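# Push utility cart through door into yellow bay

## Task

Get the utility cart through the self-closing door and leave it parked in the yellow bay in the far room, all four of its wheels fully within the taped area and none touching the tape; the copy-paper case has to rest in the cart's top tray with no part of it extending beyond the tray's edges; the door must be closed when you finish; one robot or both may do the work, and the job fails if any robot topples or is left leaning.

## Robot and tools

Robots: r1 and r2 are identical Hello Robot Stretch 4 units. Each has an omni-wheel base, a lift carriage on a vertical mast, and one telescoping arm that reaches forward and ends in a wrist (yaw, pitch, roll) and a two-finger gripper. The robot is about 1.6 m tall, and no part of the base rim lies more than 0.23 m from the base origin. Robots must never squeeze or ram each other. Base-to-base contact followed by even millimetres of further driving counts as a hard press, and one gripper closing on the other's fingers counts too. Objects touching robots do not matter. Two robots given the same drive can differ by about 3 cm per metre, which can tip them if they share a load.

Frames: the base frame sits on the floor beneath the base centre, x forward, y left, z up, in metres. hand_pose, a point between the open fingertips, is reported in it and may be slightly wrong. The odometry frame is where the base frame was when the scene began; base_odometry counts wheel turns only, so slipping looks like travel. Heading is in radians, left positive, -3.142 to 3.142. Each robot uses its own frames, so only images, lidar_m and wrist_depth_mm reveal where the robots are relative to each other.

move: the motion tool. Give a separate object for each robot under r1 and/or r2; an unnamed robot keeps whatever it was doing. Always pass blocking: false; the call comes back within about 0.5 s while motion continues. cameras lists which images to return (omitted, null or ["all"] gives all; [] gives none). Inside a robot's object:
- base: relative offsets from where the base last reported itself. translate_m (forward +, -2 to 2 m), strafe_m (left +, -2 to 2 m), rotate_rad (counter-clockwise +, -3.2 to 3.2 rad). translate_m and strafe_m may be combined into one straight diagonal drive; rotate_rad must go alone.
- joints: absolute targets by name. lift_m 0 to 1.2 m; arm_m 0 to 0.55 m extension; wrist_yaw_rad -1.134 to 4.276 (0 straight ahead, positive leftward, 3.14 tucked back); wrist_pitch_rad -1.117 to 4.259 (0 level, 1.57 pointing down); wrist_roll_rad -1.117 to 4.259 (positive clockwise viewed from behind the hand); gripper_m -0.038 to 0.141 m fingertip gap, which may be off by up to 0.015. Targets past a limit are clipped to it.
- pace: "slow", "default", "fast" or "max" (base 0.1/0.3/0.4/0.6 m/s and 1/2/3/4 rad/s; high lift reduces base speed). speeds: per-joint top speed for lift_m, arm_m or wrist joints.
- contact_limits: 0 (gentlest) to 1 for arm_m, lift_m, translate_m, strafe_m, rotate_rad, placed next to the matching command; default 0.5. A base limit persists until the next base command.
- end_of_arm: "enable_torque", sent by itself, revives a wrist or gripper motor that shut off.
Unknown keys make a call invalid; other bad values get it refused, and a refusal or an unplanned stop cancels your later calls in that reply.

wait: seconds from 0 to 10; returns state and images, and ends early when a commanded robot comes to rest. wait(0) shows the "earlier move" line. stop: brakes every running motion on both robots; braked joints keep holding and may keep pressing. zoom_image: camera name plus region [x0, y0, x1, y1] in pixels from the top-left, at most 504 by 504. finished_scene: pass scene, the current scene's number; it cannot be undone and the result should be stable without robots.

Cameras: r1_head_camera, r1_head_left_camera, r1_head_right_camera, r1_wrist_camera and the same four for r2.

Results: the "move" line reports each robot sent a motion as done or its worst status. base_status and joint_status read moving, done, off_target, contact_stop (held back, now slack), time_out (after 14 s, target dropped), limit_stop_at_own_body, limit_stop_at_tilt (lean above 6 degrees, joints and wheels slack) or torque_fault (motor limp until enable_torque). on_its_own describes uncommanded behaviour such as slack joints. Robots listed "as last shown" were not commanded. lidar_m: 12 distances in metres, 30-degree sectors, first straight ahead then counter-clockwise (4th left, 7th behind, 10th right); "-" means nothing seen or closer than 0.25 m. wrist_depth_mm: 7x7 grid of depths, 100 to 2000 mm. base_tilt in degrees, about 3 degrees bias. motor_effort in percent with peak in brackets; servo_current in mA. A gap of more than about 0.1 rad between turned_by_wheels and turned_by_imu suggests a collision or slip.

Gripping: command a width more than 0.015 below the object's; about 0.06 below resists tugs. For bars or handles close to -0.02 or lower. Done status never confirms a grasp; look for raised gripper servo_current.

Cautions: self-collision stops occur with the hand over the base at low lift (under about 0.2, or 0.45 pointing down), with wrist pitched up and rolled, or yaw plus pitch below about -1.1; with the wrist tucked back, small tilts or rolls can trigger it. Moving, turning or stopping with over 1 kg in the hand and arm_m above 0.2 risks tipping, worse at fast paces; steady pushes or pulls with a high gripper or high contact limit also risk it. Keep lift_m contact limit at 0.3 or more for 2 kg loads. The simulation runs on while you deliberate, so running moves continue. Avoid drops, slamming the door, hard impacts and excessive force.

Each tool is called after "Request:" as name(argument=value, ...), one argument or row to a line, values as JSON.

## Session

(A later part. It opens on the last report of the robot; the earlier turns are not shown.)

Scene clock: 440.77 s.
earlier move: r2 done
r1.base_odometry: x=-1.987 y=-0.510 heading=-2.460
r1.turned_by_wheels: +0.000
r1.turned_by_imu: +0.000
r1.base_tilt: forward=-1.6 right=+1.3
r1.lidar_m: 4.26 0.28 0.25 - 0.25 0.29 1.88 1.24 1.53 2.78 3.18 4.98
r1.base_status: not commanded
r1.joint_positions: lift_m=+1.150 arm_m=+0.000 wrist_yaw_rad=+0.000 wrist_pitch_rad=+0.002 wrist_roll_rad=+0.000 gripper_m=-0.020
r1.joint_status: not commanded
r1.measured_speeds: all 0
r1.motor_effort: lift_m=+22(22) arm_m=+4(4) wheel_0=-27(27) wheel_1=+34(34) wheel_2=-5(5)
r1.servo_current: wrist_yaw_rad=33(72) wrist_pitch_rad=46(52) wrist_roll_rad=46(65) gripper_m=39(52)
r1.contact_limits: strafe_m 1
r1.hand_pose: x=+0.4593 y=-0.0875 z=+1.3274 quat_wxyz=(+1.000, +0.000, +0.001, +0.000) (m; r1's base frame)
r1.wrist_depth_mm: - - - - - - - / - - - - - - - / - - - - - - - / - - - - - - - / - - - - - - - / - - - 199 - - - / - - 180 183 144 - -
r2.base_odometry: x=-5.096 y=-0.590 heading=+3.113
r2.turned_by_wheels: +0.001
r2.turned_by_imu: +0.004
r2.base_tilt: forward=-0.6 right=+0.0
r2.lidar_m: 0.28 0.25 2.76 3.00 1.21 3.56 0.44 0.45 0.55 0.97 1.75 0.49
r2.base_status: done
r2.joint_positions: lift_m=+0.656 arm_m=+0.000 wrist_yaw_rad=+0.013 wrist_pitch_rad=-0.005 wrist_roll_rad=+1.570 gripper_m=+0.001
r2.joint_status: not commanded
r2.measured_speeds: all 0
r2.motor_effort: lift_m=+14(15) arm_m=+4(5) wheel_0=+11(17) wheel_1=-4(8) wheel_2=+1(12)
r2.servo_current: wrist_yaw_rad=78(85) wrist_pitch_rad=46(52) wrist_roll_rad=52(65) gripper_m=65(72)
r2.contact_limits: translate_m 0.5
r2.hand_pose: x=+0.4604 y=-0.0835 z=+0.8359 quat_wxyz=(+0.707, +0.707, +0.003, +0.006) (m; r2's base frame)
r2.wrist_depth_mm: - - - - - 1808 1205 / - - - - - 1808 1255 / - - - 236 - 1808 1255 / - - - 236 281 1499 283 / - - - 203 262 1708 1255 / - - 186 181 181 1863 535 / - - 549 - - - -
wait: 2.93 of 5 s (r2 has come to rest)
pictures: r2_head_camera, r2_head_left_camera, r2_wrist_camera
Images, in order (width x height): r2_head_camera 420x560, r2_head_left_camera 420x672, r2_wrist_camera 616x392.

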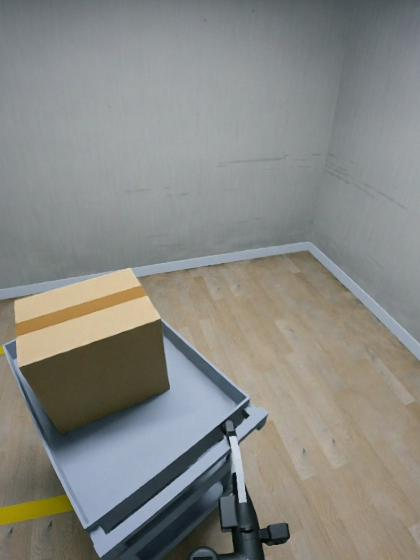

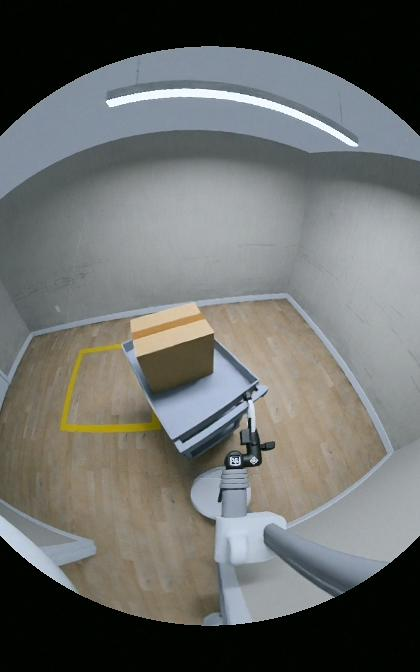

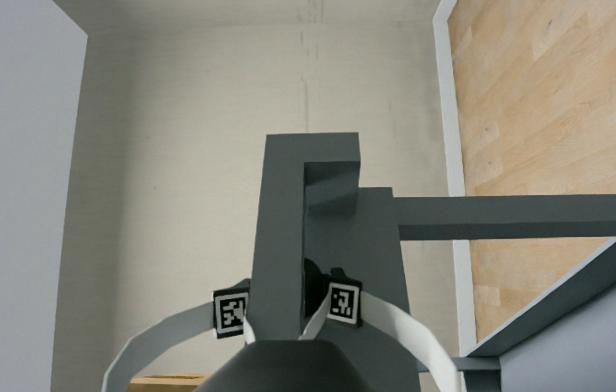

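Request:
move(
  blocking=false,
  r2={"joints":{"gripper_m":0.138}},
  cameras=[],
)

Request:
wait(
  seconds=2,
  cameras=[],
)

Request:
move(
  blocking=false,
  r2={"base":{"translate_m":-0.15},"pace":"slow"},
  cameras=[],
)

Request:
wait(
  seconds=3,
  cameras=[],
)

Request:
wait(
  seconds=0.5,
  cameras=["r2_head_left_camera","r2_wrist_camera","r2_head_right_camera"],
)

Scene clock: 453.17 s.
move: r2 moving
r1: as last shown
r1.base_tilt: forward=-1.6 right=+1.2
r1.lidar_m: 4.27 0.26 0.25 - 0.25 0.27 1.89 1.23 1.53 2.77 3.18 4.99
r1.servo_current: wrist_yaw_rad=33(59) wrist_pitch_rad=46(52) wrist_roll_rad=59(59) gripper_m=39(52)
r1.contact_limits: strafe_m 1
r1.wrist_depth_mm: - - - - - - - / - - - - - - - / - - - - - - - / - - - - - - - / - - - - - - - / - - - 200 - - - / - - 180 183 144 - -
r2.base_odometry: x=-5.096 y=-0.590 heading=+3.112
r2.turned_by_wheels: +0.000
r2.turned_by_imu: +0.000
r2.base_tilt: forward=-0.7 right=+0.1
r2.lidar_m: 0.28 0.25 2.75 3.01 1.23 3.52 0.44 0.44 0.55 0.98 1.74 0.48
r2.base_status: not commanded
r2.joint_positions: lift_m=+0.656 arm_m=+0.000 wrist_yaw_rad=+0.013 wrist_pitch_rad=-0.005 wrist_roll_rad=+1.570 gripper_m=+0.020
r2.joint_status: gripper_m moving
r2.measured_speeds: all 0
r2.motor_effort: lift_m=+14(15) arm_m=+4(4) wheel_0=+11(11) wheel_1=-5(5) wheel_2=+1(1)
r2.servo_current: wrist_yaw_rad=65(78) wrist_pitch_rad=46(52) wrist_roll_rad=46(52) gripper_m=91(98)
r2.contact_limits: translate_m 0.5
r2.hand_pose: x=+0.4604 y=-0.0835 z=+0.8359 quat_wxyz=(+0.707, +0.707, +0.003, +0.006) (m; r2's base frame)
r2.wrist_depth_mm: - - - - - 1808 1205 / - - - - - 1863 1205 / - - - 242 - 1808 1229 / - - - 240 287 1576 289 / - - - 203 283 1708 1205 / - - 189 183 187 1863 539 / - - - - - - -
pictures: none
No camera images: "cameras" was empty.

Scene clock: 454.93 s.
earlier move: r2 done
r1.base_odometry: x=-1.987 y=-0.510 heading=-2.460
r1.turned_by_wheels: +0.000
r1.turned_by_imu: +0.000
r1.base_tilt: forward=-1.6 right=+1.3
r1.lidar_m: 4.27 0.27 0.25 - 0.25 0.28 1.88 1.25 1.55 2.77 3.16 4.99
r1.base_status: not commanded
r1.joint_positions: lift_m=+1.150 arm_m=+0.000 wrist_yaw_rad=+0.000 wrist_pitch_rad=+0.002 wrist_roll_rad=+0.000 gripper_m=-0.020
r1.joint_status: not commanded
r1.measured_speeds: all 0
r1.motor_effort: lift_m=+22(22) arm_m=+4(4) wheel_0=-27(27) wheel_1=+34(34) wheel_2=-5(5)
r1.servo_current: wrist_yaw_rad=33(72) wrist_pitch_rad=39(52) wrist_roll_rad=46(72) gripper_m=46(52)
r1.contact_limits: strafe_m 1
r1.hand_pose: x=+0.4593 y=-0.0875 z=+1.3274 quat_wxyz=(+1.000, +0.000, +0.001, +0.000) (m; r1's base frame)
r1.wrist_depth_mm: - - - - - - - / - - - - - - - / - - - - - - - / - - - - - - - / - - - - - - - / - - - 199 - - - / - - 180 184 144 - -
r2.base_odometry: x=-5.096 y=-0.590 heading=+3.112
r2.turned_by_wheels: +0.000
r2.turned_by_imu: +0.000
r2.base_tilt: forward=-0.7 right=+0.1
r2.lidar_m: 0.30 0.25 2.74 3.01 1.23 3.53 0.44 0.43 0.51 1.00 1.75 0.48
r2.base_status: not commanded
r2.joint_positions: lift_m=+0.656 arm_m=+0.000 wrist_yaw_rad=+0.002 wrist_pitch_rad=-0.002 wrist_roll_rad=+1.570 gripper_m=+0.138
r2.joint_status: all done
r2.measured_speeds: all 0
r2.motor_effort: lift_m=+14(15) arm_m=+4(5) wheel_0=+5(11) wheel_1=-4(5) wheel_2=+1(1)
r2.servo_current: wrist_yaw_rad=33(91) wrist_pitch_rad=46(52) wrist_roll_rad=59(59) gripper_m=52(117)
r2.contact_limits: translate_m 0.5
r2.hand_pose: x=+0.4594 y=-0.0869 z=+0.8351 quat_wxyz=(+0.707, +0.707, +0.000, +0.001) (m; r2's base frame)
r2.wrist_depth_mm: - - - - - 1618 1138 / - - - - - 1708 1138 / - - - - - 1661 1160 / - - - 244 - 1576 1182 / - - - 272 290 291 1118 / - - 193 246 197 477 500 / - - - - - 741 -
wait: 1.77 of 2 s (r2 has come to rest)
pictures: none
No camera images: "cameras" was empty.

Scene clock: 455.43 s.
move: r2 moving
r1: as last shown
r1.lidar_m: 4.25 0.26 0.25 - 0.25 0.28 1.89 1.23 1.57 2.79 3.18 4.96
r1.motor_effort: lift_m=+22(22) arm_m=+3(4) wheel_0=-26(27) wheel_1=+34(34) wheel_2=-5(5)
r1.servo_current: wrist_yaw_rad=59(59) wrist_pitch_rad=39(46) wrist_roll_rad=46(52) gripper_m=46(46)
r1.contact_limits: strafe_m 1
r1.wrist_depth_mm: - - - - - - - / - - - - - - - / - - - - - - - / - - - - - - - / - - - - - - - / - - - 200 - - - / - - 181 183 144 - -
r2.base_odometry: x=-5.083 y=-0.591 heading=+3.112
r2.turned_by_wheels: +0.000
r2.turned_by_imu: +0.000
r2.base_tilt: forward=-0.7 right=+0.0
r2.lidar_m: 0.30 0.25 2.76 3.00 1.22 3.53 0.41 0.45 0.55 0.95 1.77 0.45
r2.base_status: translate_m moving
r2.joint_positions: lift_m=+0.656 arm_m=+0.000 wrist_yaw_rad=+0.002 wrist_pitch_rad=-0.002 wrist_roll_rad=+1.570 gripper_m=+0.138
r2.joint_status: not commanded
r2.measured_speeds: translate_m=-0.048 strafe_m=+0.000 rotate_rad=+0.001 lift_m=+0.000 arm_m=+0.000 wrist_yaw_rad=+0.000 wrist_pitch_rad=+0.000 wrist_roll_rad=+0.000
r2.motor_effort: lift_m=+14(14) arm_m=+4(5) wheel_0=-4(8) wheel_1=-5(8) wheel_2=+9(9)
r2.servo_current: wrist_yaw_rad=46(52) wrist_pitch_rad=39(39) wrist_roll_rad=59(59) gripper_m=52(59)
r2.hand_pose: x=+0.4594 y=-0.0869 z=+0.8351 quat_wxyz=(+0.707, +0.707, +0.000, +0.001) (m; r2's base frame)
r2.wrist_depth_mm: - - - - - 1661 1138 / - - - - - 1661 1160 / - - - - - 1661 1160 / - - - 254 - 1576 1160 / - - - 274 301 304 404 / - - 196 253 197 525 477 / - - - - - 750 -
pictures: none
No camera images: "cameras" was empty.

Scene clock: 457.70 s.
earlier move: r2 done
r1.base_odometry: x=-1.987 y=-0.510 heading=-2.460
r1.turned_by_wheels: +0.000
r1.turned_by_imu: +0.000
r1.base_tilt: forward=-1.6 right=+1.3
r1.lidar_m: 4.25 0.26 0.25 - 0.25 0.27 1.14 1.23 1.53 2.77 3.17 4.95
r1.base_status: not commanded
r1.joint_positions: lift_m=+1.150 arm_m=+0.000 wrist_yaw_rad=+0.000 wrist_pitch_rad=+0.002 wrist_roll_rad=+0.000 gripper_m=-0.020
r1.joint_status: not commanded
r1.measured_speeds: all 0
r1.motor_effort: lift_m=+22(22) arm_m=+4(4) wheel_0=-27(27) wheel_1=+33(34) wheel_2=-5(5)
r1.servo_current: wrist_yaw_rad=52(65) wrist_pitch_rad=39(52) wrist_roll_rad=52(78) gripper_m=39(52)
r1.contact_limits: strafe_m 1
r1.hand_pose: x=+0.4593 y=-0.0875 z=+1.3274 quat_wxyz=(+1.000, +0.000, +0.001, +0.000) (m; r1's base frame)
r1.wrist_depth_mm: - - - - - - - / - - - - - - - / - - - - - - - / - - - - - - - / - - - - - - - / - - - 200 - - - / - - 180 183 144 - -
r2.base_odometry: x=-4.946 y=-0.595 heading=+3.112
r2.turned_by_wheels: +0.000
r2.turned_by_imu: +0.000
r2.base_tilt: forward=-0.7 right=+0.1
r2.lidar_m: 0.43 0.39 2.92 2.96 1.14 3.46 0.29 0.31 0.38 0.72 1.78 0.69
r2.base_status: done
r2.joint_positions: lift_m=+0.656 arm_m=+0.000 wrist_yaw_rad=+0.002 wrist_pitch_rad=-0.002 wrist_roll_rad=+1.570 gripper_m=+0.138
r2.joint_status: not commanded
r2.measured_speeds: all 0
r2.motor_effort: lift_m=+14(15) arm_m=+4(5) wheel_0=-4(10) wheel_1=-4(9) wheel_2=+5(10)
r2.servo_current: wrist_yaw_rad=46(59) wrist_pitch_rad=33(46) wrist_roll_rad=46(59) gripper_m=52(59)
r2.hand_pose: x=+0.4594 y=-0.0869 z=+0.8351 quat_wxyz=(+0.707, +0.707, +0.000, +0.001) (m; r2's base frame)
r2.wrist_depth_mm: - - - - - 1618 1138 / - - - - - 1661 1138 / - - - - - 1661 1182 / - - - 394 - 1576 445 / - - - 392 - 1576 410 / - - - 357 213 185 - / - - 521 - - - -
wait: 2.27 of 3 s (r2 has come to rest)
pictures: none
No camera images: "cameras" was empty.

Scene clock: 458.20 s.
r1.base_odometry: x=-1.987 y=-0.510 heading=-2.460
r1.turned_by_wheels: +0.000
r1.turned_by_imu: +0.000
r1.base_tilt: forward=-1.6 right=+1.3
r1.lidar_m: 4.26 0.28 0.25 - 0.25 0.29 1.14 1.23 1.56 2.80 3.16 4.97
r1.base_status: not commanded
r1.joint_positions: lift_m=+1.150 arm_m=+0.000 wrist_yaw_rad=+0.000 wrist_pitch_rad=+0.002 wrist_roll_rad=+0.000 gripper_m=-0.020
r1.joint_status: not commanded
r1.measured_speeds: all 0
r1.motor_effort: lift_m=+21(22) arm_m=+4(4) wheel_0=-27(27) wheel_1=+34(34) wheel_2=-5(5)
r1.servo_current: wrist_yaw_rad=52(65) wrist_pitch_rad=46(52) wrist_roll_rad=59(78) gripper_m=46(52)
r1.contact_limits: strafe_m 1
r1.hand_pose: x=+0.4593 y=-0.0875 z=+1.3274 quat_wxyz=(+1.000, +0.000, +0.001, +0.000) (m; r1's base frame)
r1.wrist_depth_mm: - - - - - - - / - - - - - - - / - - - - - - - / - - - - - - - / - - - - - - - / - - - 198 - - - / - - 180 183 144 - -
r2.base_odometry: x=-4.946 y=-0.595 heading=+3.112
r2.turned_by_wheels: +0.000
r2.turned_by_imu: +0.000
r2.base_tilt: forward=-0.7 right=+0.1
r2.lidar_m: 0.40 0.38 2.92 2.94 1.15 3.47 0.29 0.29 0.37 0.67 1.80 0.64
r2.base_status: done
r2.joint_positions: lift_m=+0.656 arm_m=+0.000 wrist_yaw_rad=+0.002 wrist_pitch_rad=-0.002 wrist_roll_rad=+1.570 gripper_m=+0.138
r2.joint_status: not commanded
r2.measured_speeds: all 0
r2.motor_effort: lift_m=+14(15) arm_m=+4(5) wheel_0=-5(10) wheel_1=-4(9) wheel_2=+5(10)
r2.servo_current: wrist_yaw_rad=46(59) wrist_pitch_rad=46(46) wrist_roll_rad=52(59) gripper_m=52(59)
r2.hand_pose: x=+0.4594 y=-0.0869 z=+0.8351 quat_wxyz=(+0.707, +0.707, +0.000, +0.001) (m; r2's base frame)
r2.wrist_depth_mm: - - - - - 1661 1138 / - - - - - 1661 1160 / - - - - - 1661 1138 / - - - 394 - 1576 445 / - - - 392 - 1576 407 / - - - 357 213 186 - / - - 521 - - - -
wait: 0.50 s; at rest by 0.27 s
pictures: r2_head_left_camera, r2_head_right_camera, r2_wrist_camera
Images, in order (width x height): r2_head_left_camera 420x672, r2_head_right_camera 420x672, r2_wrist_camera 616x392.

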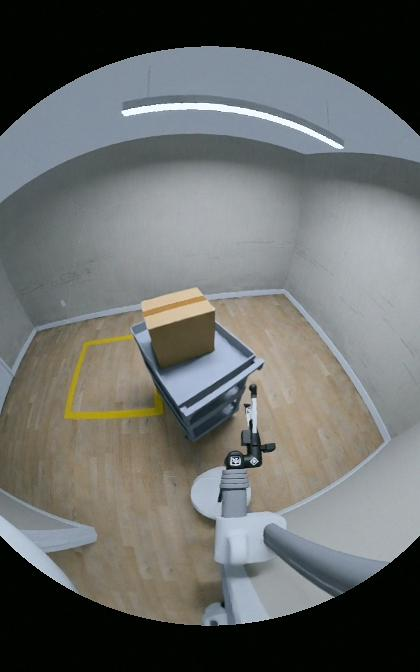

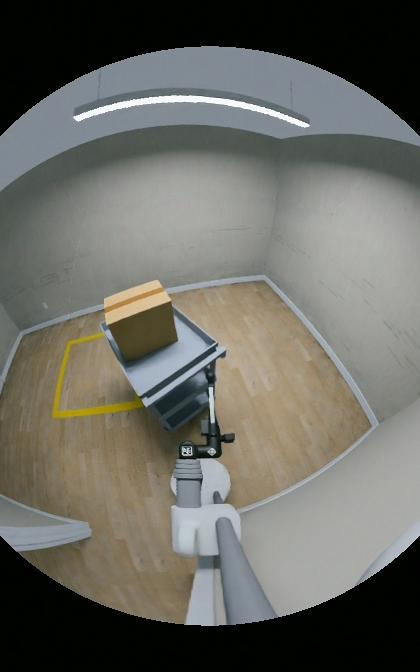

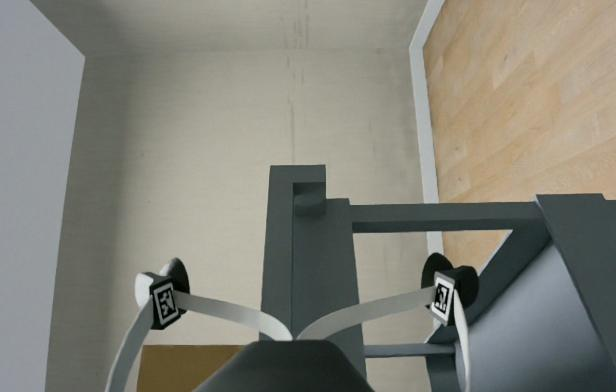

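Request:
move(
  blocking=false,
  r2={"base":{"strafe_m":-0.26},"pace":"slow"},
  cameras=[],
)

Request:
wait(
  seconds=4,
  cameras=[],
)

Request:
move(
  blocking=false,
  r2={"base":{"rotate_rad":0.65},"pace":"slow"},
  cameras=[],
)

Request:
wait(
  seconds=4,
  cameras=["r2_head_camera","r2_head_left_camera","r2_wrist_camera"],
)

Scene clock: 470.07 s.
move: r2 moving
r1: as last shown
r1.lidar_m: 4.30 0.26 0.25 - 0.25 0.29 1.14 1.24 1.54 2.79 3.18 4.98
r1.servo_current: wrist_yaw_rad=46(52) wrist_pitch_rad=46(46) wrist_roll_rad=46(59) gripper_m=46(46)
r1.contact_limits: strafe_m 1
r1.wrist_depth_mm: - - - - - - - / - - - - - - - / - - - - - - - / - - - - - - - / - - - - - - - / - - - 199 - - - / - - 180 183 144 - -
r2.base_odometry: x=-4.946 y=-0.580 heading=+3.112
r2.turned_by_wheels: +0.000
r2.turned_by_imu: +0.001
r2.base_tilt: forward=-0.7 right=+0.0
r2.lidar_m: 0.41 0.39 2.94 2.98 1.12 3.52 0.28 0.28 0.37 0.68 1.77 2.08
r2.base_status: strafe_m moving
r2.joint_positions: lift_m=+0.656 arm_m=+0.000 wrist_yaw_rad=+0.002 wrist_pitch_rad=-0.002 wrist_roll_rad=+1.570 gripper_m=+0.138
r2.joint_status: not commanded
r2.measured_speeds: translate_m=+0.000 strafe_m=-0.056 rotate_rad=-0.001 lift_m=+0.000 arm_m=+0.000 wrist_yaw_rad=+0.000 wrist_pitch_rad=+0.000 wrist_roll_rad=+0.000
r2.motor_effort: lift_m=+14(14) arm_m=+4(4) wheel_0=+8(8) wheel_1=-7(10) wheel_2=+1(4)
r2.servo_current: wrist_yaw_rad=39(52) wrist_pitch_rad=39(46) wrist_roll_rad=52(52) gripper_m=46(59)
r2.hand_pose: x=+0.4594 y=-0.0869 z=+0.8351 quat_wxyz=(+0.707, +0.707, +0.000, +0.001) (m; r2's base frame)
r2.wrist_depth_mm: - - - - - 1661 1160 / - - - - - 1661 1138 / - - - - - 1708 1182 / - - - 402 - 1708 1042 / - - - 402 - 455 413 / - - - 325 213 187 - / - - 525 - - - -
pictures: none
No camera images: "cameras" was empty.

Scene clock: 473.30 s.
earlier move: r2 done
r1.base_odometry: x=-1.987 y=-0.510 heading=-2.460
r1.turned_by_wheels: +0.000
r1.turned_by_imu: +0.000
r1.base_tilt: forward=-1.6 right=+1.3
r1.lidar_m: 4.26 0.27 0.25 - 0.25 0.27 1.87 1.23 1.53 2.78 3.17 4.98
r1.base_status: not commanded
r1.joint_positions: lift_m=+1.150 arm_m=+0.000 wrist_yaw_rad=+0.000 wrist_pitch_rad=+0.002 wrist_roll_rad=+0.000 gripper_m=-0.020
r1.joint_status: not commanded
r1.measured_speeds: all 0
r1.motor_effort: lift_m=+21(22) arm_m=+4(4) wheel_0=-27(27) wheel_1=+34(34) wheel_2=-5(5)
r1.servo_current: wrist_yaw_rad=39(72) wrist_pitch_rad=39(52) wrist_roll_rad=39(72) gripper_m=39(52)
r1.contact_limits: strafe_m 1
r1.hand_pose: x=+0.4593 y=-0.0875 z=+1.3274 quat_wxyz=(+1.000, +0.000, +0.001, +0.000) (m; r1's base frame)
r1.wrist_depth_mm: - - - - - - - / - - - - - - - / - - - - - - - / - - - - - - - / - - - - - - - / - - - 199 - - - / - - 180 183 144 - -
r2.base_odometry: x=-4.938 y=-0.335 heading=+3.112
r2.turned_by_wheels: +0.000
r2.turned_by_imu: +0.000
r2.base_tilt: forward=-0.7 right=+0.1
r2.lidar_m: 0.62 0.51 0.53 3.21 1.37 0.29 0.25 0.25 0.30 0.53 1.52 1.81
r2.base_status: done
r2.joint_positions: lift_m=+0.656 arm_m=+0.000 wrist_yaw_rad=+0.002 wrist_pitch_rad=-0.002 wrist_roll_rad=+1.570 gripper_m=+0.138
r2.joint_status: not commanded
r2.measured_speeds: all 0
r2.motor_effort: lift_m=+14(14) arm_m=+4(5) wheel_0=+3(11) wheel_1=-5(10) wheel_2=+0(4)
r2.servo_current: wrist_yaw_rad=46(59) wrist_pitch_rad=33(52) wrist_roll_rad=39(59) gripper_m=52(59)
r2.hand_pose: x=+0.4594 y=-0.0869 z=+0.8351 quat_wxyz=(+0.707, +0.707, +0.000, +0.001) (m; r2's base frame)
r2.wrist_depth_mm: - - - - - 1708 1160 / - - - - - 1661 1138 / - - - - - 1708 1160 / - - - - - 1708 1160 / - - - - - 1576 1182 / - - - - - 1366 1182 / - - - - - 1808 1160
wait: 3.23 of 4 s (r2 has come to rest)
pictures: none
No camera images: "cameras" was empty.

Scene clock: 473.80 s.
move: r2 moving
r1: as last shown
r1.lidar_m: 4.28 0.25 0.25 - 0.25 0.29 1.90 1.23 1.57 2.78 3.15 4.98
r1.motor_effort: lift_m=+22(22) arm_m=+4(4) wheel_0=-27(27) wheel_1=+34(34) wheel_2=-5(5)
r1.servo_current: wrist_yaw_rad=65(65) wrist_pitch_rad=39(46) wrist_roll_rad=65(65) gripper_m=39(46)
r1.contact_limits: strafe_m 1
r2.base_odometry: x=-4.938 y=-0.335 heading=-3.046
r2.turned_by_wheels: +0.126
r2.turned_by_imu: +0.122
r2.base_tilt: forward=-0.7 right=+0.1
r2.lidar_m: 0.57 0.52 3.28 1.87 0.44 0.27 0.25 0.25 0.33 0.71 1.55 2.01
r2.base_status: rotate_rad moving
r2.joint_positions: lift_m=+0.656 arm_m=+0.000 wrist_yaw_rad=+0.002 wrist_pitch_rad=-0.002 wrist_roll_rad=+1.570 gripper_m=+0.138
r2.joint_status: not commanded
r2.measured_speeds: translate_m=-0.001 strafe_m=-0.001 rotate_rad=+0.493 lift_m=+0.000 arm_m=+0.000 wrist_yaw_rad=+0.000 wrist_pitch_rad=+0.000 wrist_roll_rad=+0.000
r2.motor_effort: lift_m=+14(15) arm_m=+4(5) wheel_0=-3(10) wheel_1=-8(9) wheel_2=-8(9)
r2.servo_current: wrist_yaw_rad=59(59) wrist_pitch_rad=39(46) wrist_roll_rad=39(52) gripper_m=52(52)
r2.hand_pose: x=+0.4594 y=-0.0869 z=+0.8351 quat_wxyz=(+0.707, +0.707, +0.000, +0.001) (m; r2's base frame)
r2.wrist_depth_mm: - - - - - 1708 1118 / - - - - - 1708 1160 / - - - - - 1708 1182 / - - - - - 1661 1182 / - - - - - 1576 1160 / - - - - - 1397 1160 / - - - - - 1576 452
pictures: none
No camera images: "cameras" was empty.

Scene clock: 475.20 s.
earlier move: r2 done
r1.base_odometry: x=-1.987 y=-0.510 heading=-2.460
r1.turned_by_wheels: +0.000
r1.turned_by_imu: +0.000
r1.base_tilt: forward=-1.6 right=+1.3
r1.lidar_m: 4.28 0.28 0.25 - 0.25 0.26 1.89 1.24 1.57 2.79 3.18 4.98
r1.base_status: not commanded
r1.joint_positions: lift_m=+1.150 arm_m=+0.000 wrist_yaw_rad=+0.000 wrist_pitch_rad=+0.002 wrist_roll_rad=+0.000 gripper_m=-0.020
r1.joint_status: not commanded
r1.measured_speeds: all 0
r1.motor_effort: lift_m=+22(22) arm_m=+4(4) wheel_0=-27(27) wheel_1=+34(34) wheel_2=-5(5)
r1.servo_current: wrist_yaw_rad=39(65) wrist_pitch_rad=46(52) wrist_roll_rad=39(65) gripper_m=39(52)
r1.contact_limits: strafe_m 1
r1.hand_pose: x=+0.4593 y=-0.0875 z=+1.3274 quat_wxyz=(+1.000, +0.000, +0.001, +0.000) (m; r1's base frame)
r1.wrist_depth_mm: - - - - - - - / - - - - - - - / - - - - - - - / - - - - - - - / - - - - - - - / - - - 199 - - - / - - 179 184 144 - -
r2.base_odometry: x=-4.938 y=-0.335 heading=-2.522
r2.turned_by_wheels: +0.523
r2.turned_by_imu: +0.510
r2.base_tilt: forward=-0.7 right=+0.0
r2.lidar_m: 0.53 3.25 1.99 0.41 0.27 0.25 0.26 0.32 0.72 1.57 1.95 0.56
r2.base_status: done
r2.joint_positions: lift_m=+0.656 arm_m=+0.000 wrist_yaw_rad=+0.002 wrist_pitch_rad=-0.002 wrist_roll_rad=+1.570 gripper_m=+0.138
r2.joint_status: not commanded
r2.measured_speeds: all 0
r2.motor_effort: lift_m=+14(15) arm_m=+4(5) wheel_0=-3(10) wheel_1=-4(9) wheel_2=-5(10)
r2.servo_current: wrist_yaw_rad=52(59) wrist_pitch_rad=39(46) wrist_roll_rad=39(59) gripper_m=59(59)
r2.hand_pose: x=+0.4594 y=-0.0869 z=+0.8351 quat_wxyz=(+0.707, +0.707, +0.000, +0.001) (m; r2's base frame)
r2.wrist_depth_mm: - - - 322 - 1308 1042 / - - - 379 - 668 397 / - - - 379 - - - / - - 585 379 - - - / - - 603 377 - - - / - - 621 377 212 183 - / - - - - - - -
wait: 1.40 of 4 s (r2 has come to rest)
pictures: r2_head_camera, r2_head_left_camera, r2_wrist_camera
Images, in order (width x height): r2_head_camera 420x560, r2_head_left_camera 420x672, r2_wrist_camera 616x392.

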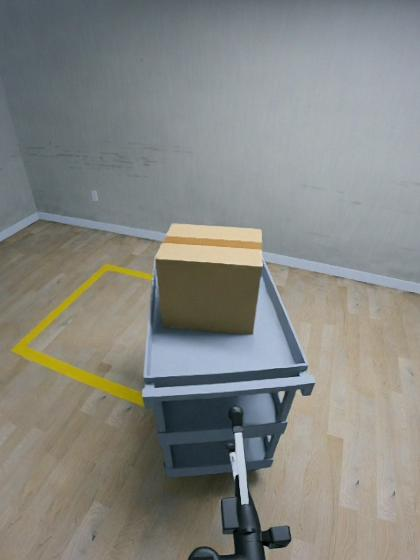

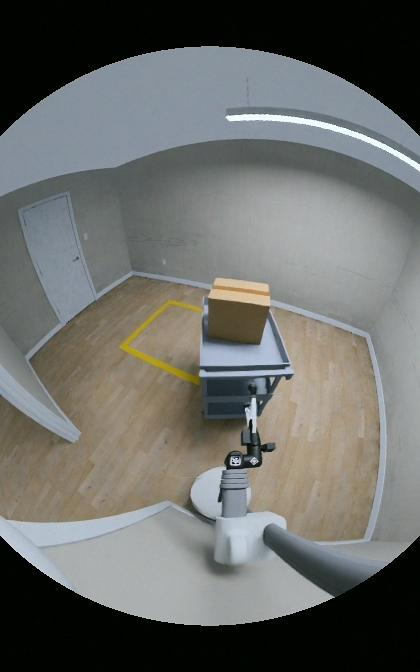

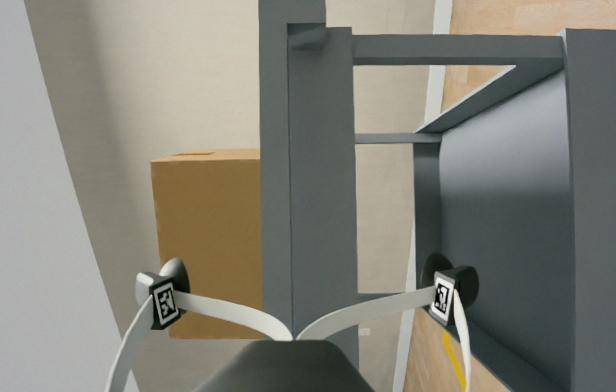

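Request:
move(
  blocking=false,
  r2={"base":{"translate_m":0.165},"pace":"slow","contact_limits":{"translate_m":0.3}},
  cameras=[],
)

Request:
wait(
  seconds=4,
  cameras=[],
)

Request:
move(
  blocking=false,
  r2={"joints":{"gripper_m":0.0}},
  cameras=[],
)

Request:
wait(
  seconds=3,
  cameras=[],
)

Request:
move(
  blocking=false,
  r2={"base":{"strafe_m":-0.22,"translate_m":0.05},"pace":"slow","contact_limits":{"translate_m":0.4}},
  cameras=["r2_wrist_camera"],
)

Request:
wait(
  seconds=4,
  cameras=["r2_head_camera","r2_wrist_camera"],
)

Scene clock: 496.77 s.
move: r2 moving
r1: as last shown
r1.lidar_m: 4.26 0.27 0.25 - 0.25 0.29 1.90 1.24 1.57 2.80 3.18 4.98
r1.servo_current: wrist_yaw_rad=59(65) wrist_pitch_rad=39(52) wrist_roll_rad=39(52) gripper_m=46(52)
r1.contact_limits: strafe_m 1
r1.wrist_depth_mm: - - - - - - - / - - - - - - - / - - - - - - - / - - - - - - - / - - - - - - - / - - - 198 - - - / - - 180 183 144 - -
r2.base_odometry: x=-4.948 y=-0.342 heading=-2.522
r2.turned_by_wheels: +0.000
r2.turned_by_imu: +0.001
r2.base_tilt: forward=-0.7 right=+0.0
r2.lidar_m: 0.51 0.58 2.01 1.37 0.29 0.25 0.27 0.35 0.75 1.57 1.98 0.54
r2.base_status: translate_m moving
r2.joint_positions: lift_m=+0.656 arm_m=+0.000 wrist_yaw_rad=+0.002 wrist_pitch_rad=-0.002 wrist_roll_rad=+1.570 gripper_m=+0.138
r2.joint_status: not commanded
r2.measured_speeds: translate_m=+0.049 strafe_m=+0.000 rotate_rad=-0.001 lift_m=+0.000 arm_m=+0.000 wrist_yaw_rad=+0.000 wrist_pitch_rad=+0.000 wrist_roll_rad=+0.000
r2.motor_effort: lift_m=+14(14) arm_m=+4(4) wheel_0=+6(10) wheel_1=+4(7) wheel_2=-9(11)
r2.servo_current: wrist_yaw_rad=46(52) wrist_pitch_rad=39(46) wrist_roll_rad=52(59) gripper_m=52(52)
r2.contact_limits: translate_m 0.3
r2.hand_pose: x=+0.4594 y=-0.0869 z=+0.8351 quat_wxyz=(+0.707, +0.707, +0.000, +0.001) (m; r2's base frame)
r2.wrist_depth_mm: - - - 330 - 1336 375 / - - - 370 - 676 - / - - - 370 - - - / - - 580 368 - - - / - - 591 366 - - - / - - 603 366 213 183 - / - - - - - - -
pictures: none
No camera images: "cameras" was empty.

Scene clock: 499.20 s.
earlier move: r2 done
r1.base_odometry: x=-1.987 y=-0.510 heading=-2.460
r1.turned_by_wheels: +0.000
r1.turned_by_imu: +0.000
r1.base_tilt: forward=-1.6 right=+1.3
r1.lidar_m: 4.28 0.27 0.25 - 0.25 0.31 1.92 1.21 1.54 2.78 3.17 4.97
r1.base_status: not commanded
r1.joint_positions: lift_m=+1.150 arm_m=+0.000 wrist_yaw_rad=+0.000 wrist_pitch_rad=+0.002 wrist_roll_rad=+0.000 gripper_m=-0.020
r1.joint_status: not commanded
r1.measured_speeds: all 0
r1.motor_effort: lift_m=+21(22) arm_m=+4(4) wheel_0=-27(27) wheel_1=+34(34) wheel_2=-5(5)
r1.servo_current: wrist_yaw_rad=33(65) wrist_pitch_rad=39(52) wrist_roll_rad=52(65) gripper_m=46(52)
r1.contact_limits: strafe_m 1
r1.hand_pose: x=+0.4593 y=-0.0875 z=+1.3274 quat_wxyz=(+1.000, +0.000, +0.001, +0.000) (m; r1's base frame)
r1.wrist_depth_mm: - - - - - - - / - - - - - - - / - - - - - - - / - - - - - - - / - - - - - - - / - - - 199 - - - / - - 180 183 144 - -
r2.base_odometry: x=-5.072 y=-0.431 heading=-2.522
r2.turned_by_wheels: +0.000
r2.turned_by_imu: +0.001
r2.base_tilt: forward=-0.7 right=+0.1
r2.lidar_m: 0.38 0.39 3.05 1.33 0.43 0.38 0.42 0.54 1.12 1.62 2.02 0.39
r2.base_status: done
r2.joint_positions: lift_m=+0.656 arm_m=+0.000 wrist_yaw_rad=+0.001 wrist_pitch_rad=-0.002 wrist_roll_rad=+1.570 gripper_m=+0.138
r2.joint_status: not commanded
r2.measured_speeds: all 0
r2.motor_effort: lift_m=+14(14) arm_m=+4(5) wheel_0=+6(10) wheel_1=+5(8) wheel_2=-9(11)
r2.servo_current: wrist_yaw_rad=52(65) wrist_pitch_rad=39(52) wrist_roll_rad=33(59) gripper_m=52(59)
r2.contact_limits: translate_m 0.3
r2.hand_pose: x=+0.4594 y=-0.0871 z=+0.8351 quat_wxyz=(+0.707, +0.707, +0.000, +0.001) (m; r2's base frame)
r2.wrist_depth_mm: - - 161 220 220 1708 1160 / - - - 220 220 1708 - / - - 421 219 219 750 - / - 430 421 218 217 - - / - 442 433 216 217 - - / - 452 158 216 198 - - / - 469 469 - - - -
wait: 2.43 of 4 s (r2 has come to rest)
pictures: none
No camera images: "cameras" was empty.

Scene clock: 499.70 s.
move: r2 moving
r1: as last shown
r1.base_tilt: forward=-1.5 right=+1.3
r1.lidar_m: 4.27 0.25 0.25 - 0.25 0.28 1.86 1.24 1.58 2.79 3.16 4.98
r1.motor_effort: lift_m=+22(22) arm_m=+3(4) wheel_0=-26(27) wheel_1=+34(34) wheel_2=-5(5)
r1.servo_current: wrist_yaw_rad=59(59) wrist_pitch_rad=39(39) wrist_roll_rad=52(65) gripper_m=39(46)
r1.contact_limits: strafe_m 1
r1.wrist_depth_mm: - - - - - - - / - - - - - - - / - - - - - - - / - - - - - - - / - - - - - - - / - - - 200 - - - / - - 180 183 144 - -
r2.base_odometry: x=-5.072 y=-0.431 heading=-2.522
r2.turned_by_wheels: +0.000
r2.turned_by_imu: +0.000
r2.base_tilt: forward=-0.7 right=+0.1
r2.lidar_m: 0.36 0.39 3.03 1.33 0.42 0.40 0.40 0.52 1.11 1.60 2.05 0.41
r2.base_status: not commanded
r2.joint_positions: lift_m=+0.656 arm_m=+0.000 wrist_yaw_rad=+0.001 wrist_pitch_rad=-0.002 wrist_roll_rad=+1.570 gripper_m=+0.126
r2.joint_status: gripper_m moving
r2.measured_speeds: all 0
r2.motor_effort: lift_m=+14(14) arm_m=+4(5) wheel_0=+5(6) wheel_1=+5(5) wheel_2=-9(9)
r2.servo_current: wrist_yaw_rad=39(52) wrist_pitch_rad=39(46) wrist_roll_rad=52(59) gripper_m=98(98)
r2.contact_limits: translate_m 0.3
r2.hand_pose: x=+0.4594 y=-0.0871 z=+0.8351 quat_wxyz=(+0.707, +0.707, +0.000, +0.001) (m; r2's base frame)
r2.wrist_depth_mm: - - 161 220 220 1708 1160 / - - - 220 220 1708 - / - - 418 219 219 750 - / - 427 427 218 218 - - / - 442 433 216 216 - - / - 452 159 216 199 - - / - 469 469 - - - -
pictures: none
No camera images: "cameras" was empty.

Scene clock: 501.50 s.
earlier move: r2 done
r1.base_odometry: x=-1.987 y=-0.510 heading=-2.460
r1.turned_by_wheels: +0.000
r1.turned_by_imu: +0.000
r1.base_tilt: forward=-1.6 right=+1.3
r1.lidar_m: 4.28 0.26 0.25 - 0.25 0.30 1.92 1.23 1.54 2.76 3.17 4.99
r1.base_status: not commanded
r1.joint_positions: lift_m=+1.150 arm_m=+0.000 wrist_yaw_rad=+0.000 wrist_pitch_rad=+0.002 wrist_roll_rad=+0.000 gripper_m=-0.020
r1.joint_status: not commanded
r1.measured_speeds: all 0
r1.motor_effort: lift_m=+22(22) arm_m=+4(4) wheel_0=-27(27) wheel_1=+34(34) wheel_2=-5(5)
r1.servo_current: wrist_yaw_rad=46(65) wrist_pitch_rad=52(52) wrist_roll_rad=52(65) gripper_m=46(46)
r1.contact_limits: strafe_m 1
r1.hand_pose: x=+0.4593 y=-0.0875 z=+1.3274 quat_wxyz=(+1.000, +0.000, +0.001, +0.000) (m; r1's base frame)
r1.wrist_depth_mm: - - - - - - - / - - - - - - - / - - - - - - - / - - - - - - - / - - - - - - - / - - - 198 - - - / - - 180 183 144 - -
r2.base_odometry: x=-5.073 y=-0.431 heading=-2.522
r2.turned_by_wheels: +0.000
r2.turned_by_imu: +0.000
r2.base_tilt: forward=-0.7 right=+0.0
r2.lidar_m: 0.36 0.38 3.04 1.34 0.43 0.39 0.41 0.53 1.14 1.58 2.03 0.40
r2.base_status: not commanded
r2.joint_positions: lift_m=+0.656 arm_m=+0.000 wrist_yaw_rad=+0.001 wrist_pitch_rad=+0.001 wrist_roll_rad=+1.570 gripper_m=+0.002
r2.joint_status: all done
r2.measured_speeds: all 0
r2.motor_effort: lift_m=+15(15) arm_m=+4(5) wheel_0=+2(6) wheel_1=+3(5) wheel_2=-1(9)
r2.servo_current: wrist_yaw_rad=46(52) wrist_pitch_rad=39(46) wrist_roll_rad=39(59) gripper_m=221(429)
r2.contact_limits: translate_m 0.3
r2.hand_pose: x=+0.4594 y=-0.0871 z=+0.8341 quat_wxyz=(+0.707, +0.707, +0.001, +0.000) (m; r2's base frame)
r2.wrist_depth_mm: - - 157 218 - 1618 1138 / - - 157 217 - 1756 - / - - 156 217 - - - / - 421 156 216 - - - / - 436 155 216 215 - - / - 445 155 214 195 159 - / - 459 459 - - 1921 -
wait: 1.80 of 3 s (r2 has come to rest)
pictures: none
No camera images: "cameras" was empty.

Scene clock: 502.00 s.
move: r2 moving
r1: as last shown
r1.lidar_m: 4.27 0.26 0.25 - 0.25 0.30 1.89 1.24 1.53 2.80 3.18 4.96
r1.servo_current: wrist_yaw_rad=52(65) wrist_pitch_rad=46(52) wrist_roll_rad=46(59) gripper_m=46(52)
r1.contact_limits: strafe_m 1
r1.wrist_depth_mm: - - - - - - - / - - - - - - - / - - - - - - - / - - - - - - - / - - - - - - - / - - - 200 - - - / - - 180 184 144 - -
r2.base_odometry: x=-5.082 y=-0.422 heading=-2.522
r2.turned_by_wheels: +0.000
r2.turned_by_imu: +0.000
r2.base_tilt: forward=-0.7 right=+0.0
r2.lidar_m: 0.36 0.38 3.08 1.34 0.43 0.40 0.40 0.53 1.16 1.61 2.02 0.42
r2.base_status: translate_m moving; strafe_m moving
r2.joint_positions: lift_m=+0.656 arm_m=+0.000 wrist_yaw_rad=+0.002 wrist_pitch_rad=+0.001 wrist_roll_rad=+1.570 gripper_m=+0.002
r2.joint_status: not commanded
r2.measured_speeds: translate_m=+0.011 strafe_m=-0.049 rotate_rad=+0.001 lift_m=+0.000 arm_m=+0.000 wrist_yaw_rad=+0.008 wrist_pitch_rad=+0.000 wrist_roll_rad=+0.000
r2.motor_effort: lift_m=+15(15) arm_m=+4(4) wheel_0=+13(13) wheel_1=-7(7) wheel_2=-7(8)
r2.servo_current: wrist_yaw_rad=46(59) wrist_pitch_rad=46(46) wrist_roll_rad=46(59) gripper_m=195(228)
r2.contact_limits: translate_m 0.4
r2.hand_pose: x=+0.4594 y=-0.0868 z=+0.8341 quat_wxyz=(+0.707, +0.707, +0.001, +0.000) (m; r2's base frame)
r2.wrist_depth_mm: - - 153 213 - 1661 1160 / - - 153 213 - 1661 - / - - 153 213 - - - / - 418 153 213 - - - / - 430 153 213 213 - - / - 436 153 213 180 161 - / - 459 152 - - 1808 -
pictures: r2_wrist_camera
Images, in order (width x height): r2_wrist_camera 616x392.

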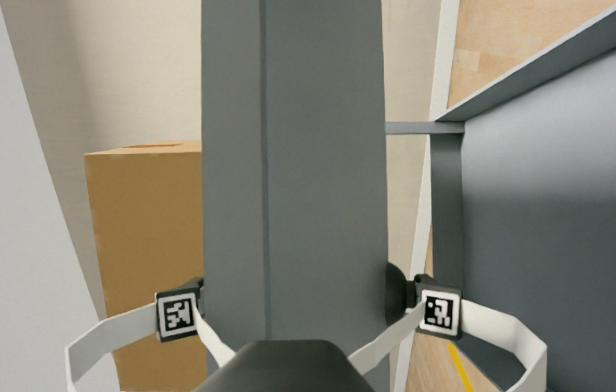

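Scene clock: 505.00 s.
earlier move: r2 done
r1.base_odometry: x=-1.987 y=-0.510 heading=-2.460
r1.turned_by_wheels: +0.000
r1.turned_by_imu: +0.000
r1.base_tilt: forward=-1.6 right=+1.3
r1.lidar_m: 4.25 0.27 0.25 - 0.25 0.30 2.14 1.25 1.56 2.80 3.16 4.98
r1.base_status: not commanded
r1.joint_positions: lift_m=+1.150 arm_m=+0.000 wrist_yaw_rad=+0.000 wrist_pitch_rad=+0.002 wrist_roll_rad=+0.000 gripper_m=-0.020
r1.joint_status: not commanded
r1.measured_speeds: all 0
r1.motor_effort: lift_m=+22(22) arm_m=+4(4) wheel_0=-27(27) wheel_1=+34(34) wheel_2=-5(5)
r1.servo_current: wrist_yaw_rad=52(72) wrist_pitch_rad=39(52) wrist_roll_rad=39(65) gripper_m=39(52)
r1.contact_limits: strafe_m 1
r1.hand_pose: x=+0.4593 y=-0.0875 z=+1.3274 quat_wxyz=(+1.000, +0.000, +0.001, +0.000) (m; r1's base frame)
r1.wrist_depth_mm: - - - - - - - / - - - - - - - / - - - - - - - / - - - - - - - / - - - - - - - / - - - 200 - - - / - - 180 183 144 - -
r2.base_odometry: x=-5.241 y=-0.281 heading=-2.523
r2.turned_by_wheels: -0.001
r2.turned_by_imu: +0.000
r2.base_tilt: forward=-0.7 right=+0.1
r2.lidar_m: 0.32 0.32 3.32 1.56 0.56 0.52 0.54 0.70 1.40 1.44 1.82 0.43
r2.base_status: done
r2.joint_positions: lift_m=+0.656 arm_m=+0.000 wrist_yaw_rad=+0.002 wrist_pitch_rad=+0.001 wrist_roll_rad=+1.570 gripper_m=+0.002
r2.joint_status: not commanded
r2.measured_speeds: all 0
r2.motor_effort: lift_m=+15(15) arm_m=+4(5) wheel_0=+6(15) wheel_1=-4(7) wheel_2=-10(14)
r2.servo_current: wrist_yaw_rad=46(65) wrist_pitch_rad=39(46) wrist_roll_rad=39(65) gripper_m=182(228)
r2.contact_limits: translate_m 0.4
r2.hand_pose: x=+0.4595 y=-0.0867 z=+0.8341 quat_wxyz=(+0.707, +0.707, +0.001, +0.000) (m; r2's base frame)
r2.wrist_depth_mm: - - 198 268 283 282 286 / - - 187 255 - 1618 1138 / - - 181 244 - 1618 - / - - 173 232 - 707 - / - 430 163 220 223 - - / - 415 155 211 181 160 - / - 413 413 - - 741 -
wait: 3.00 of 4 s (r2 has come to rest)
pictures: r2_head_camera, r2_wrist_camera
Images, in order (width x height): r2_head_camera 420x560, r2_wrist_camera 616x392.

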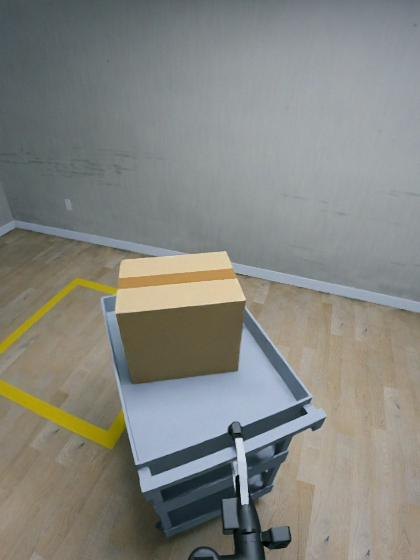

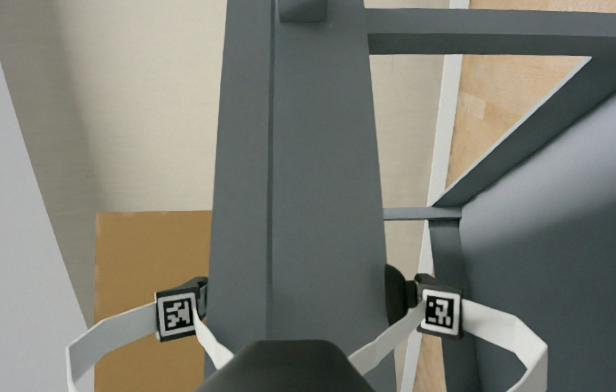

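Request:
move(
  blocking=false,
  r2={"base":{"strafe_m":-0.14,"translate_m":0.05},"pace":"slow","contact_limits":{"translate_m":0.4}},
  cameras=[],
)

Request:
wait(
  seconds=4,
  cameras=[],
)

Request:
move(
  blocking=false,
  r2={"base":{"translate_m":0.4,"strafe_m":0.25},"pace":"slow","contact_limits":{"translate_m":0.4}},
  cameras=["r2_head_camera"],
)

Request:
wait(
  seconds=7,
  cameras=["r2_head_camera","r2_head_left_camera","r2_wrist_camera"],
)

Scene clock: 515.13 s.
move: r2 moving
r1: as last shown
r1.lidar_m: 4.26 0.26 0.25 - 0.25 0.29 2.16 1.23 1.55 2.79 3.14 4.97
r1.servo_current: wrist_yaw_rad=46(72) wrist_pitch_rad=39(52) wrist_roll_rad=39(52) gripper_m=39(46)
r1.contact_limits: strafe_m 1
r1.wrist_depth_mm: - - - - - - - / - - - - - - - / - - - - - - - / - - - - - - - / - - - - - - - / - - - 200 - - - / - - 180 183 143 - -
r2.base_odometry: x=-5.251 y=-0.273 heading=-2.523
r2.turned_by_wheels: +0.000
r2.turned_by_imu: +0.000
r2.base_tilt: forward=-0.7 right=+0.1
r2.lidar_m: 0.31 0.32 3.35 1.57 0.58 0.52 0.54 0.70 1.39 1.42 1.79 0.44
r2.base_status: translate_m moving; strafe_m moving
r2.joint_positions: lift_m=+0.656 arm_m=+0.000 wrist_yaw_rad=+0.002 wrist_pitch_rad=+0.001 wrist_roll_rad=+1.570 gripper_m=+0.002
r2.joint_status: not commanded
r2.measured_speeds: translate_m=+0.017 strafe_m=-0.047 rotate_rad=+0.000 lift_m=+0.000 arm_m=+0.000 wrist_yaw_rad=+0.000 wrist_pitch_rad=+0.000 wrist_roll_rad=+0.000
r2.motor_effort: lift_m=+15(15) arm_m=+4(4) wheel_0=+9(15) wheel_1=-3(7) wheel_2=-13(13)
r2.servo_current: wrist_yaw_rad=46(59) wrist_pitch_rad=46(46) wrist_roll_rad=46(65) gripper_m=182(189)
r2.contact_limits: translate_m 0.4
r2.hand_pose: x=+0.4595 y=-0.0867 z=+0.8341 quat_wxyz=(+0.707, +0.707, +0.001, +0.000) (m; r2's base frame)
r2.wrist_depth_mm: - - 199 268 283 286 285 / - - 186 257 - 1618 1182 / - - 179 243 - 1756 492 / - - 172 232 - 732 - / - 427 164 220 222 - - / - 415 155 212 180 161 - / - 410 407 - - 715 -
pictures: none
No camera images: "cameras" was empty.

Scene clock: 517.40 s.
earlier move: r2 done
r1.base_odometry: x=-1.987 y=-0.510 heading=-2.460
r1.turned_by_wheels: +0.000
r1.turned_by_imu: +0.000
r1.base_tilt: forward=-1.6 right=+1.3
r1.lidar_m: 4.29 0.25 0.25 - 0.25 0.29 2.13 1.22 1.55 2.77 3.19 4.99
r1.base_status: not commanded
r1.joint_positions: lift_m=+1.150 arm_m=+0.000 wrist_yaw_rad=+0.000 wrist_pitch_rad=+0.002 wrist_roll_rad=+0.000 gripper_m=-0.020
r1.joint_status: not commanded
r1.measured_speeds: all 0
r1.motor_effort: lift_m=+22(22) arm_m=+4(4) wheel_0=-27(27) wheel_1=+34(34) wheel_2=-5(5)
r1.servo_current: wrist_yaw_rad=33(72) wrist_pitch_rad=39(52) wrist_roll_rad=52(65) gripper_m=39(46)
r1.contact_limits: strafe_m 1
r1.hand_pose: x=+0.4593 y=-0.0875 z=+1.3274 quat_wxyz=(+1.000, +0.000, +0.001, +0.000) (m; r1's base frame)
r1.wrist_depth_mm: - - - - - - - / - - - - - - - / - - - - - - - / - - - - - - - / - - - - - - - / - - - 200 - - - / - - 180 183 144 - -
r2.base_odometry: x=-5.362 y=-0.195 heading=-2.524
r2.turned_by_wheels: +0.000
r2.turned_by_imu: +0.000
r2.base_tilt: forward=-0.7 right=+0.1
r2.lidar_m: 0.29 0.29 3.42 1.71 0.68 0.62 0.63 0.79 1.31 1.34 1.68 0.42
r2.base_status: done
r2.joint_positions: lift_m=+0.656 arm_m=+0.000 wrist_yaw_rad=+0.002 wrist_pitch_rad=+0.001 wrist_roll_rad=+1.570 gripper_m=+0.002
r2.joint_status: not commanded
r2.measured_speeds: all 0
r2.motor_effort: lift_m=+15(15) arm_m=+4(4) wheel_0=+5(15) wheel_1=-3(7) wheel_2=-10(14)
r2.servo_current: wrist_yaw_rad=46(59) wrist_pitch_rad=33(46) wrist_roll_rad=59(65) gripper_m=189(189)
r2.contact_limits: translate_m 0.4
r2.hand_pose: x=+0.4594 y=-0.0870 z=+0.8341 quat_wxyz=(+0.707, +0.707, +0.001, +0.000) (m; r2's base frame)
r2.wrist_depth_mm: - - 245 278 - 1618 1138 / - - 217 301 322 324 324 / - - 202 272 - 1618 459 / - - - 250 - 1808 - / - 436 173 230 - 759 - / - 418 157 213 195 160 - / - 397 397 - - 732 -
wait: 2.27 of 4 s (r2 has come to rest)
pictures: none
No camera images: "cameras" was empty.

Scene clock: 517.90 s.
move: r2 moving
r1: as last shown
r1.lidar_m: 4.25 0.26 0.25 - 0.25 0.30 - 1.23 1.55 2.79 3.15 4.99
r1.servo_current: wrist_yaw_rad=46(52) wrist_pitch_rad=46(52) wrist_roll_rad=59(72) gripper_m=39(52)
r1.contact_limits: strafe_m 1
r2.base_odometry: x=-5.368 y=-0.208 heading=-2.525
r2.turned_by_wheels: -0.001
r2.turned_by_imu: -0.001
r2.base_tilt: forward=-0.7 right=+0.1
r2.lidar_m: 0.28 0.28 3.41 1.70 0.69 0.62 0.65 0.84 1.31 1.35 1.66 0.48
r2.base_status: translate_m moving; strafe_m moving
r2.joint_positions: lift_m=+0.656 arm_m=+0.000 wrist_yaw_rad=-0.006 wrist_pitch_rad=+0.001 wrist_roll_rad=+1.570 gripper_m=+0.002
r2.joint_status: not commanded
r2.measured_speeds: translate_m=+0.047 strafe_m=+0.028 rotate_rad=-0.007 lift_m=+0.000 arm_m=+0.000 wrist_yaw_rad=-0.015 wrist_pitch_rad=+0.000 wrist_roll_rad=+0.000
r2.motor_effort: lift_m=+15(15) arm_m=+4(4) wheel_0=-4(8) wheel_1=+9(9) wheel_2=-18(18)
r2.servo_current: wrist_yaw_rad=46(59) wrist_pitch_rad=39(46) wrist_roll_rad=46(52) gripper_m=176(189)
r2.contact_limits: translate_m 0.4
r2.hand_pose: x=+0.4587 y=-0.0892 z=+0.8341 quat_wxyz=(+0.707, +0.707, -0.002, -0.003) (m; r2's base frame)
r2.wrist_depth_mm: - - 249 281 - 1618 1160 / - - 221 306 324 329 330 / - - 199 271 - 1618 469 / - - - 250 - 1808 - / - - 172 229 - 732 - / - 178 153 212 191 160 - / - 397 394 - - 732 -
pictures: r2_head_camera
Images, in order (width x height): r2_head_camera 420x560.

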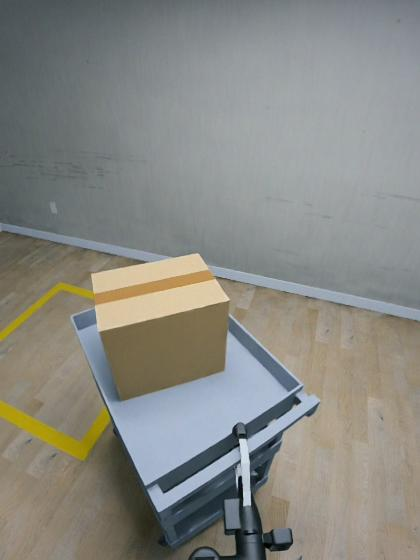

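Scene clock: 523.27 s.
earlier move: r2 done
r1.base_odometry: x=-1.987 y=-0.510 heading=-2.460
r1.turned_by_wheels: +0.000
r1.turned_by_imu: +0.000
r1.base_tilt: forward=-1.6 right=+1.3
r1.lidar_m: 4.29 0.25 0.25 - 0.25 0.31 2.38 1.21 1.55 2.77 3.16 5.00
r1.base_status: not commanded
r1.joint_positions: lift_m=+1.150 arm_m=+0.000 wrist_yaw_rad=+0.000 wrist_pitch_rad=+0.002 wrist_roll_rad=+0.000 gripper_m=-0.020
r1.joint_status: not commanded
r1.measured_speeds: all 0
r1.motor_effort: lift_m=+21(22) arm_m=+4(4) wheel_0=-27(27) wheel_1=+34(34) wheel_2=-5(5)
r1.servo_current: wrist_yaw_rad=46(78) wrist_pitch_rad=39(52) wrist_roll_rad=39(72) gripper_m=39(52)
r1.contact_limits: strafe_m 1
r1.hand_pose: x=+0.4593 y=-0.0875 z=+1.3274 quat_wxyz=(+1.000, +0.000, +0.001, +0.000) (m; r1's base frame)
r1.wrist_depth_mm: - - - - - - - / - - - - - - - / - - - - - - - / - - - - - - - / - - - - - - - / - - - 200 - - - / - - 180 183 144 - -
r2.base_odometry: x=-5.544 y=-0.630 heading=-2.524
r2.turned_by_wheels: +0.000
r2.turned_by_imu: -0.002
r2.base_tilt: forward=-0.7 right=+0.1
r2.lidar_m: 0.38 0.43 3.04 1.52 1.49 0.89 0.92 1.14 1.68 1.70 2.05 0.43
r2.base_status: done
r2.joint_positions: lift_m=+0.656 arm_m=+0.000 wrist_yaw_rad=-0.005 wrist_pitch_rad=-0.005 wrist_roll_rad=+1.570 gripper_m=+0.001
r2.joint_status: not commanded
r2.measured_speeds: all 0
r2.motor_effort: lift_m=+13(15) arm_m=+4(4) wheel_0=-7(15) wheel_1=+4(10) wheel_2=-8(20)
r2.servo_current: wrist_yaw_rad=52(78) wrist_pitch_rad=46(46) wrist_roll_rad=52(59) gripper_m=65(189)
r2.contact_limits: translate_m 0.4
r2.hand_pose: x=+0.4588 y=-0.0890 z=+0.8359 quat_wxyz=(+0.707, +0.707, -0.003, +0.000) (m; r2's base frame)
r2.wrist_depth_mm: - - 166 222 222 1430 1182 / - - - 224 224 691 - / - 436 427 227 227 798 - / - 449 445 229 229 809 - / - 477 462 204 232 820 - / - - 187 176 174 - - / - - - - - - 512
wait: 5.37 of 7 s (r2 has come to rest)
pictures: r2_head_camera, r2_head_left_camera, r2_wrist_camera
Images, in order (width x height): r2_head_camera 420x560, r2_head_left_camera 420x672, r2_wrist_camera 616x392.

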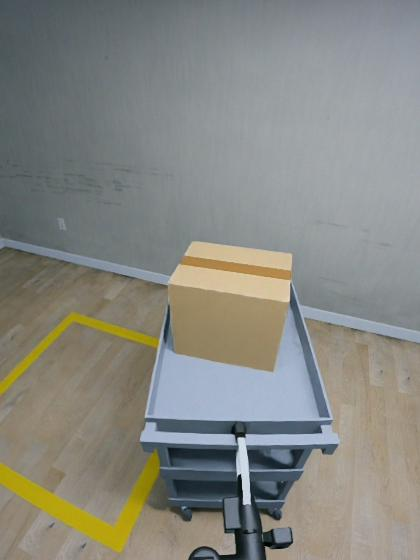

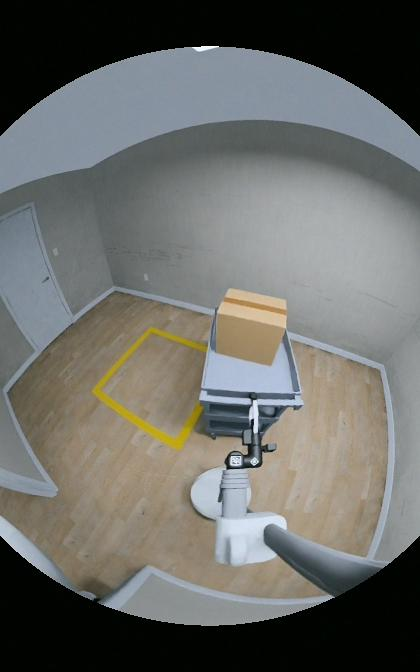

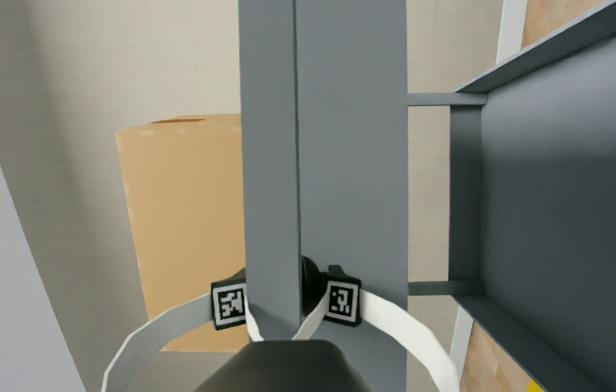

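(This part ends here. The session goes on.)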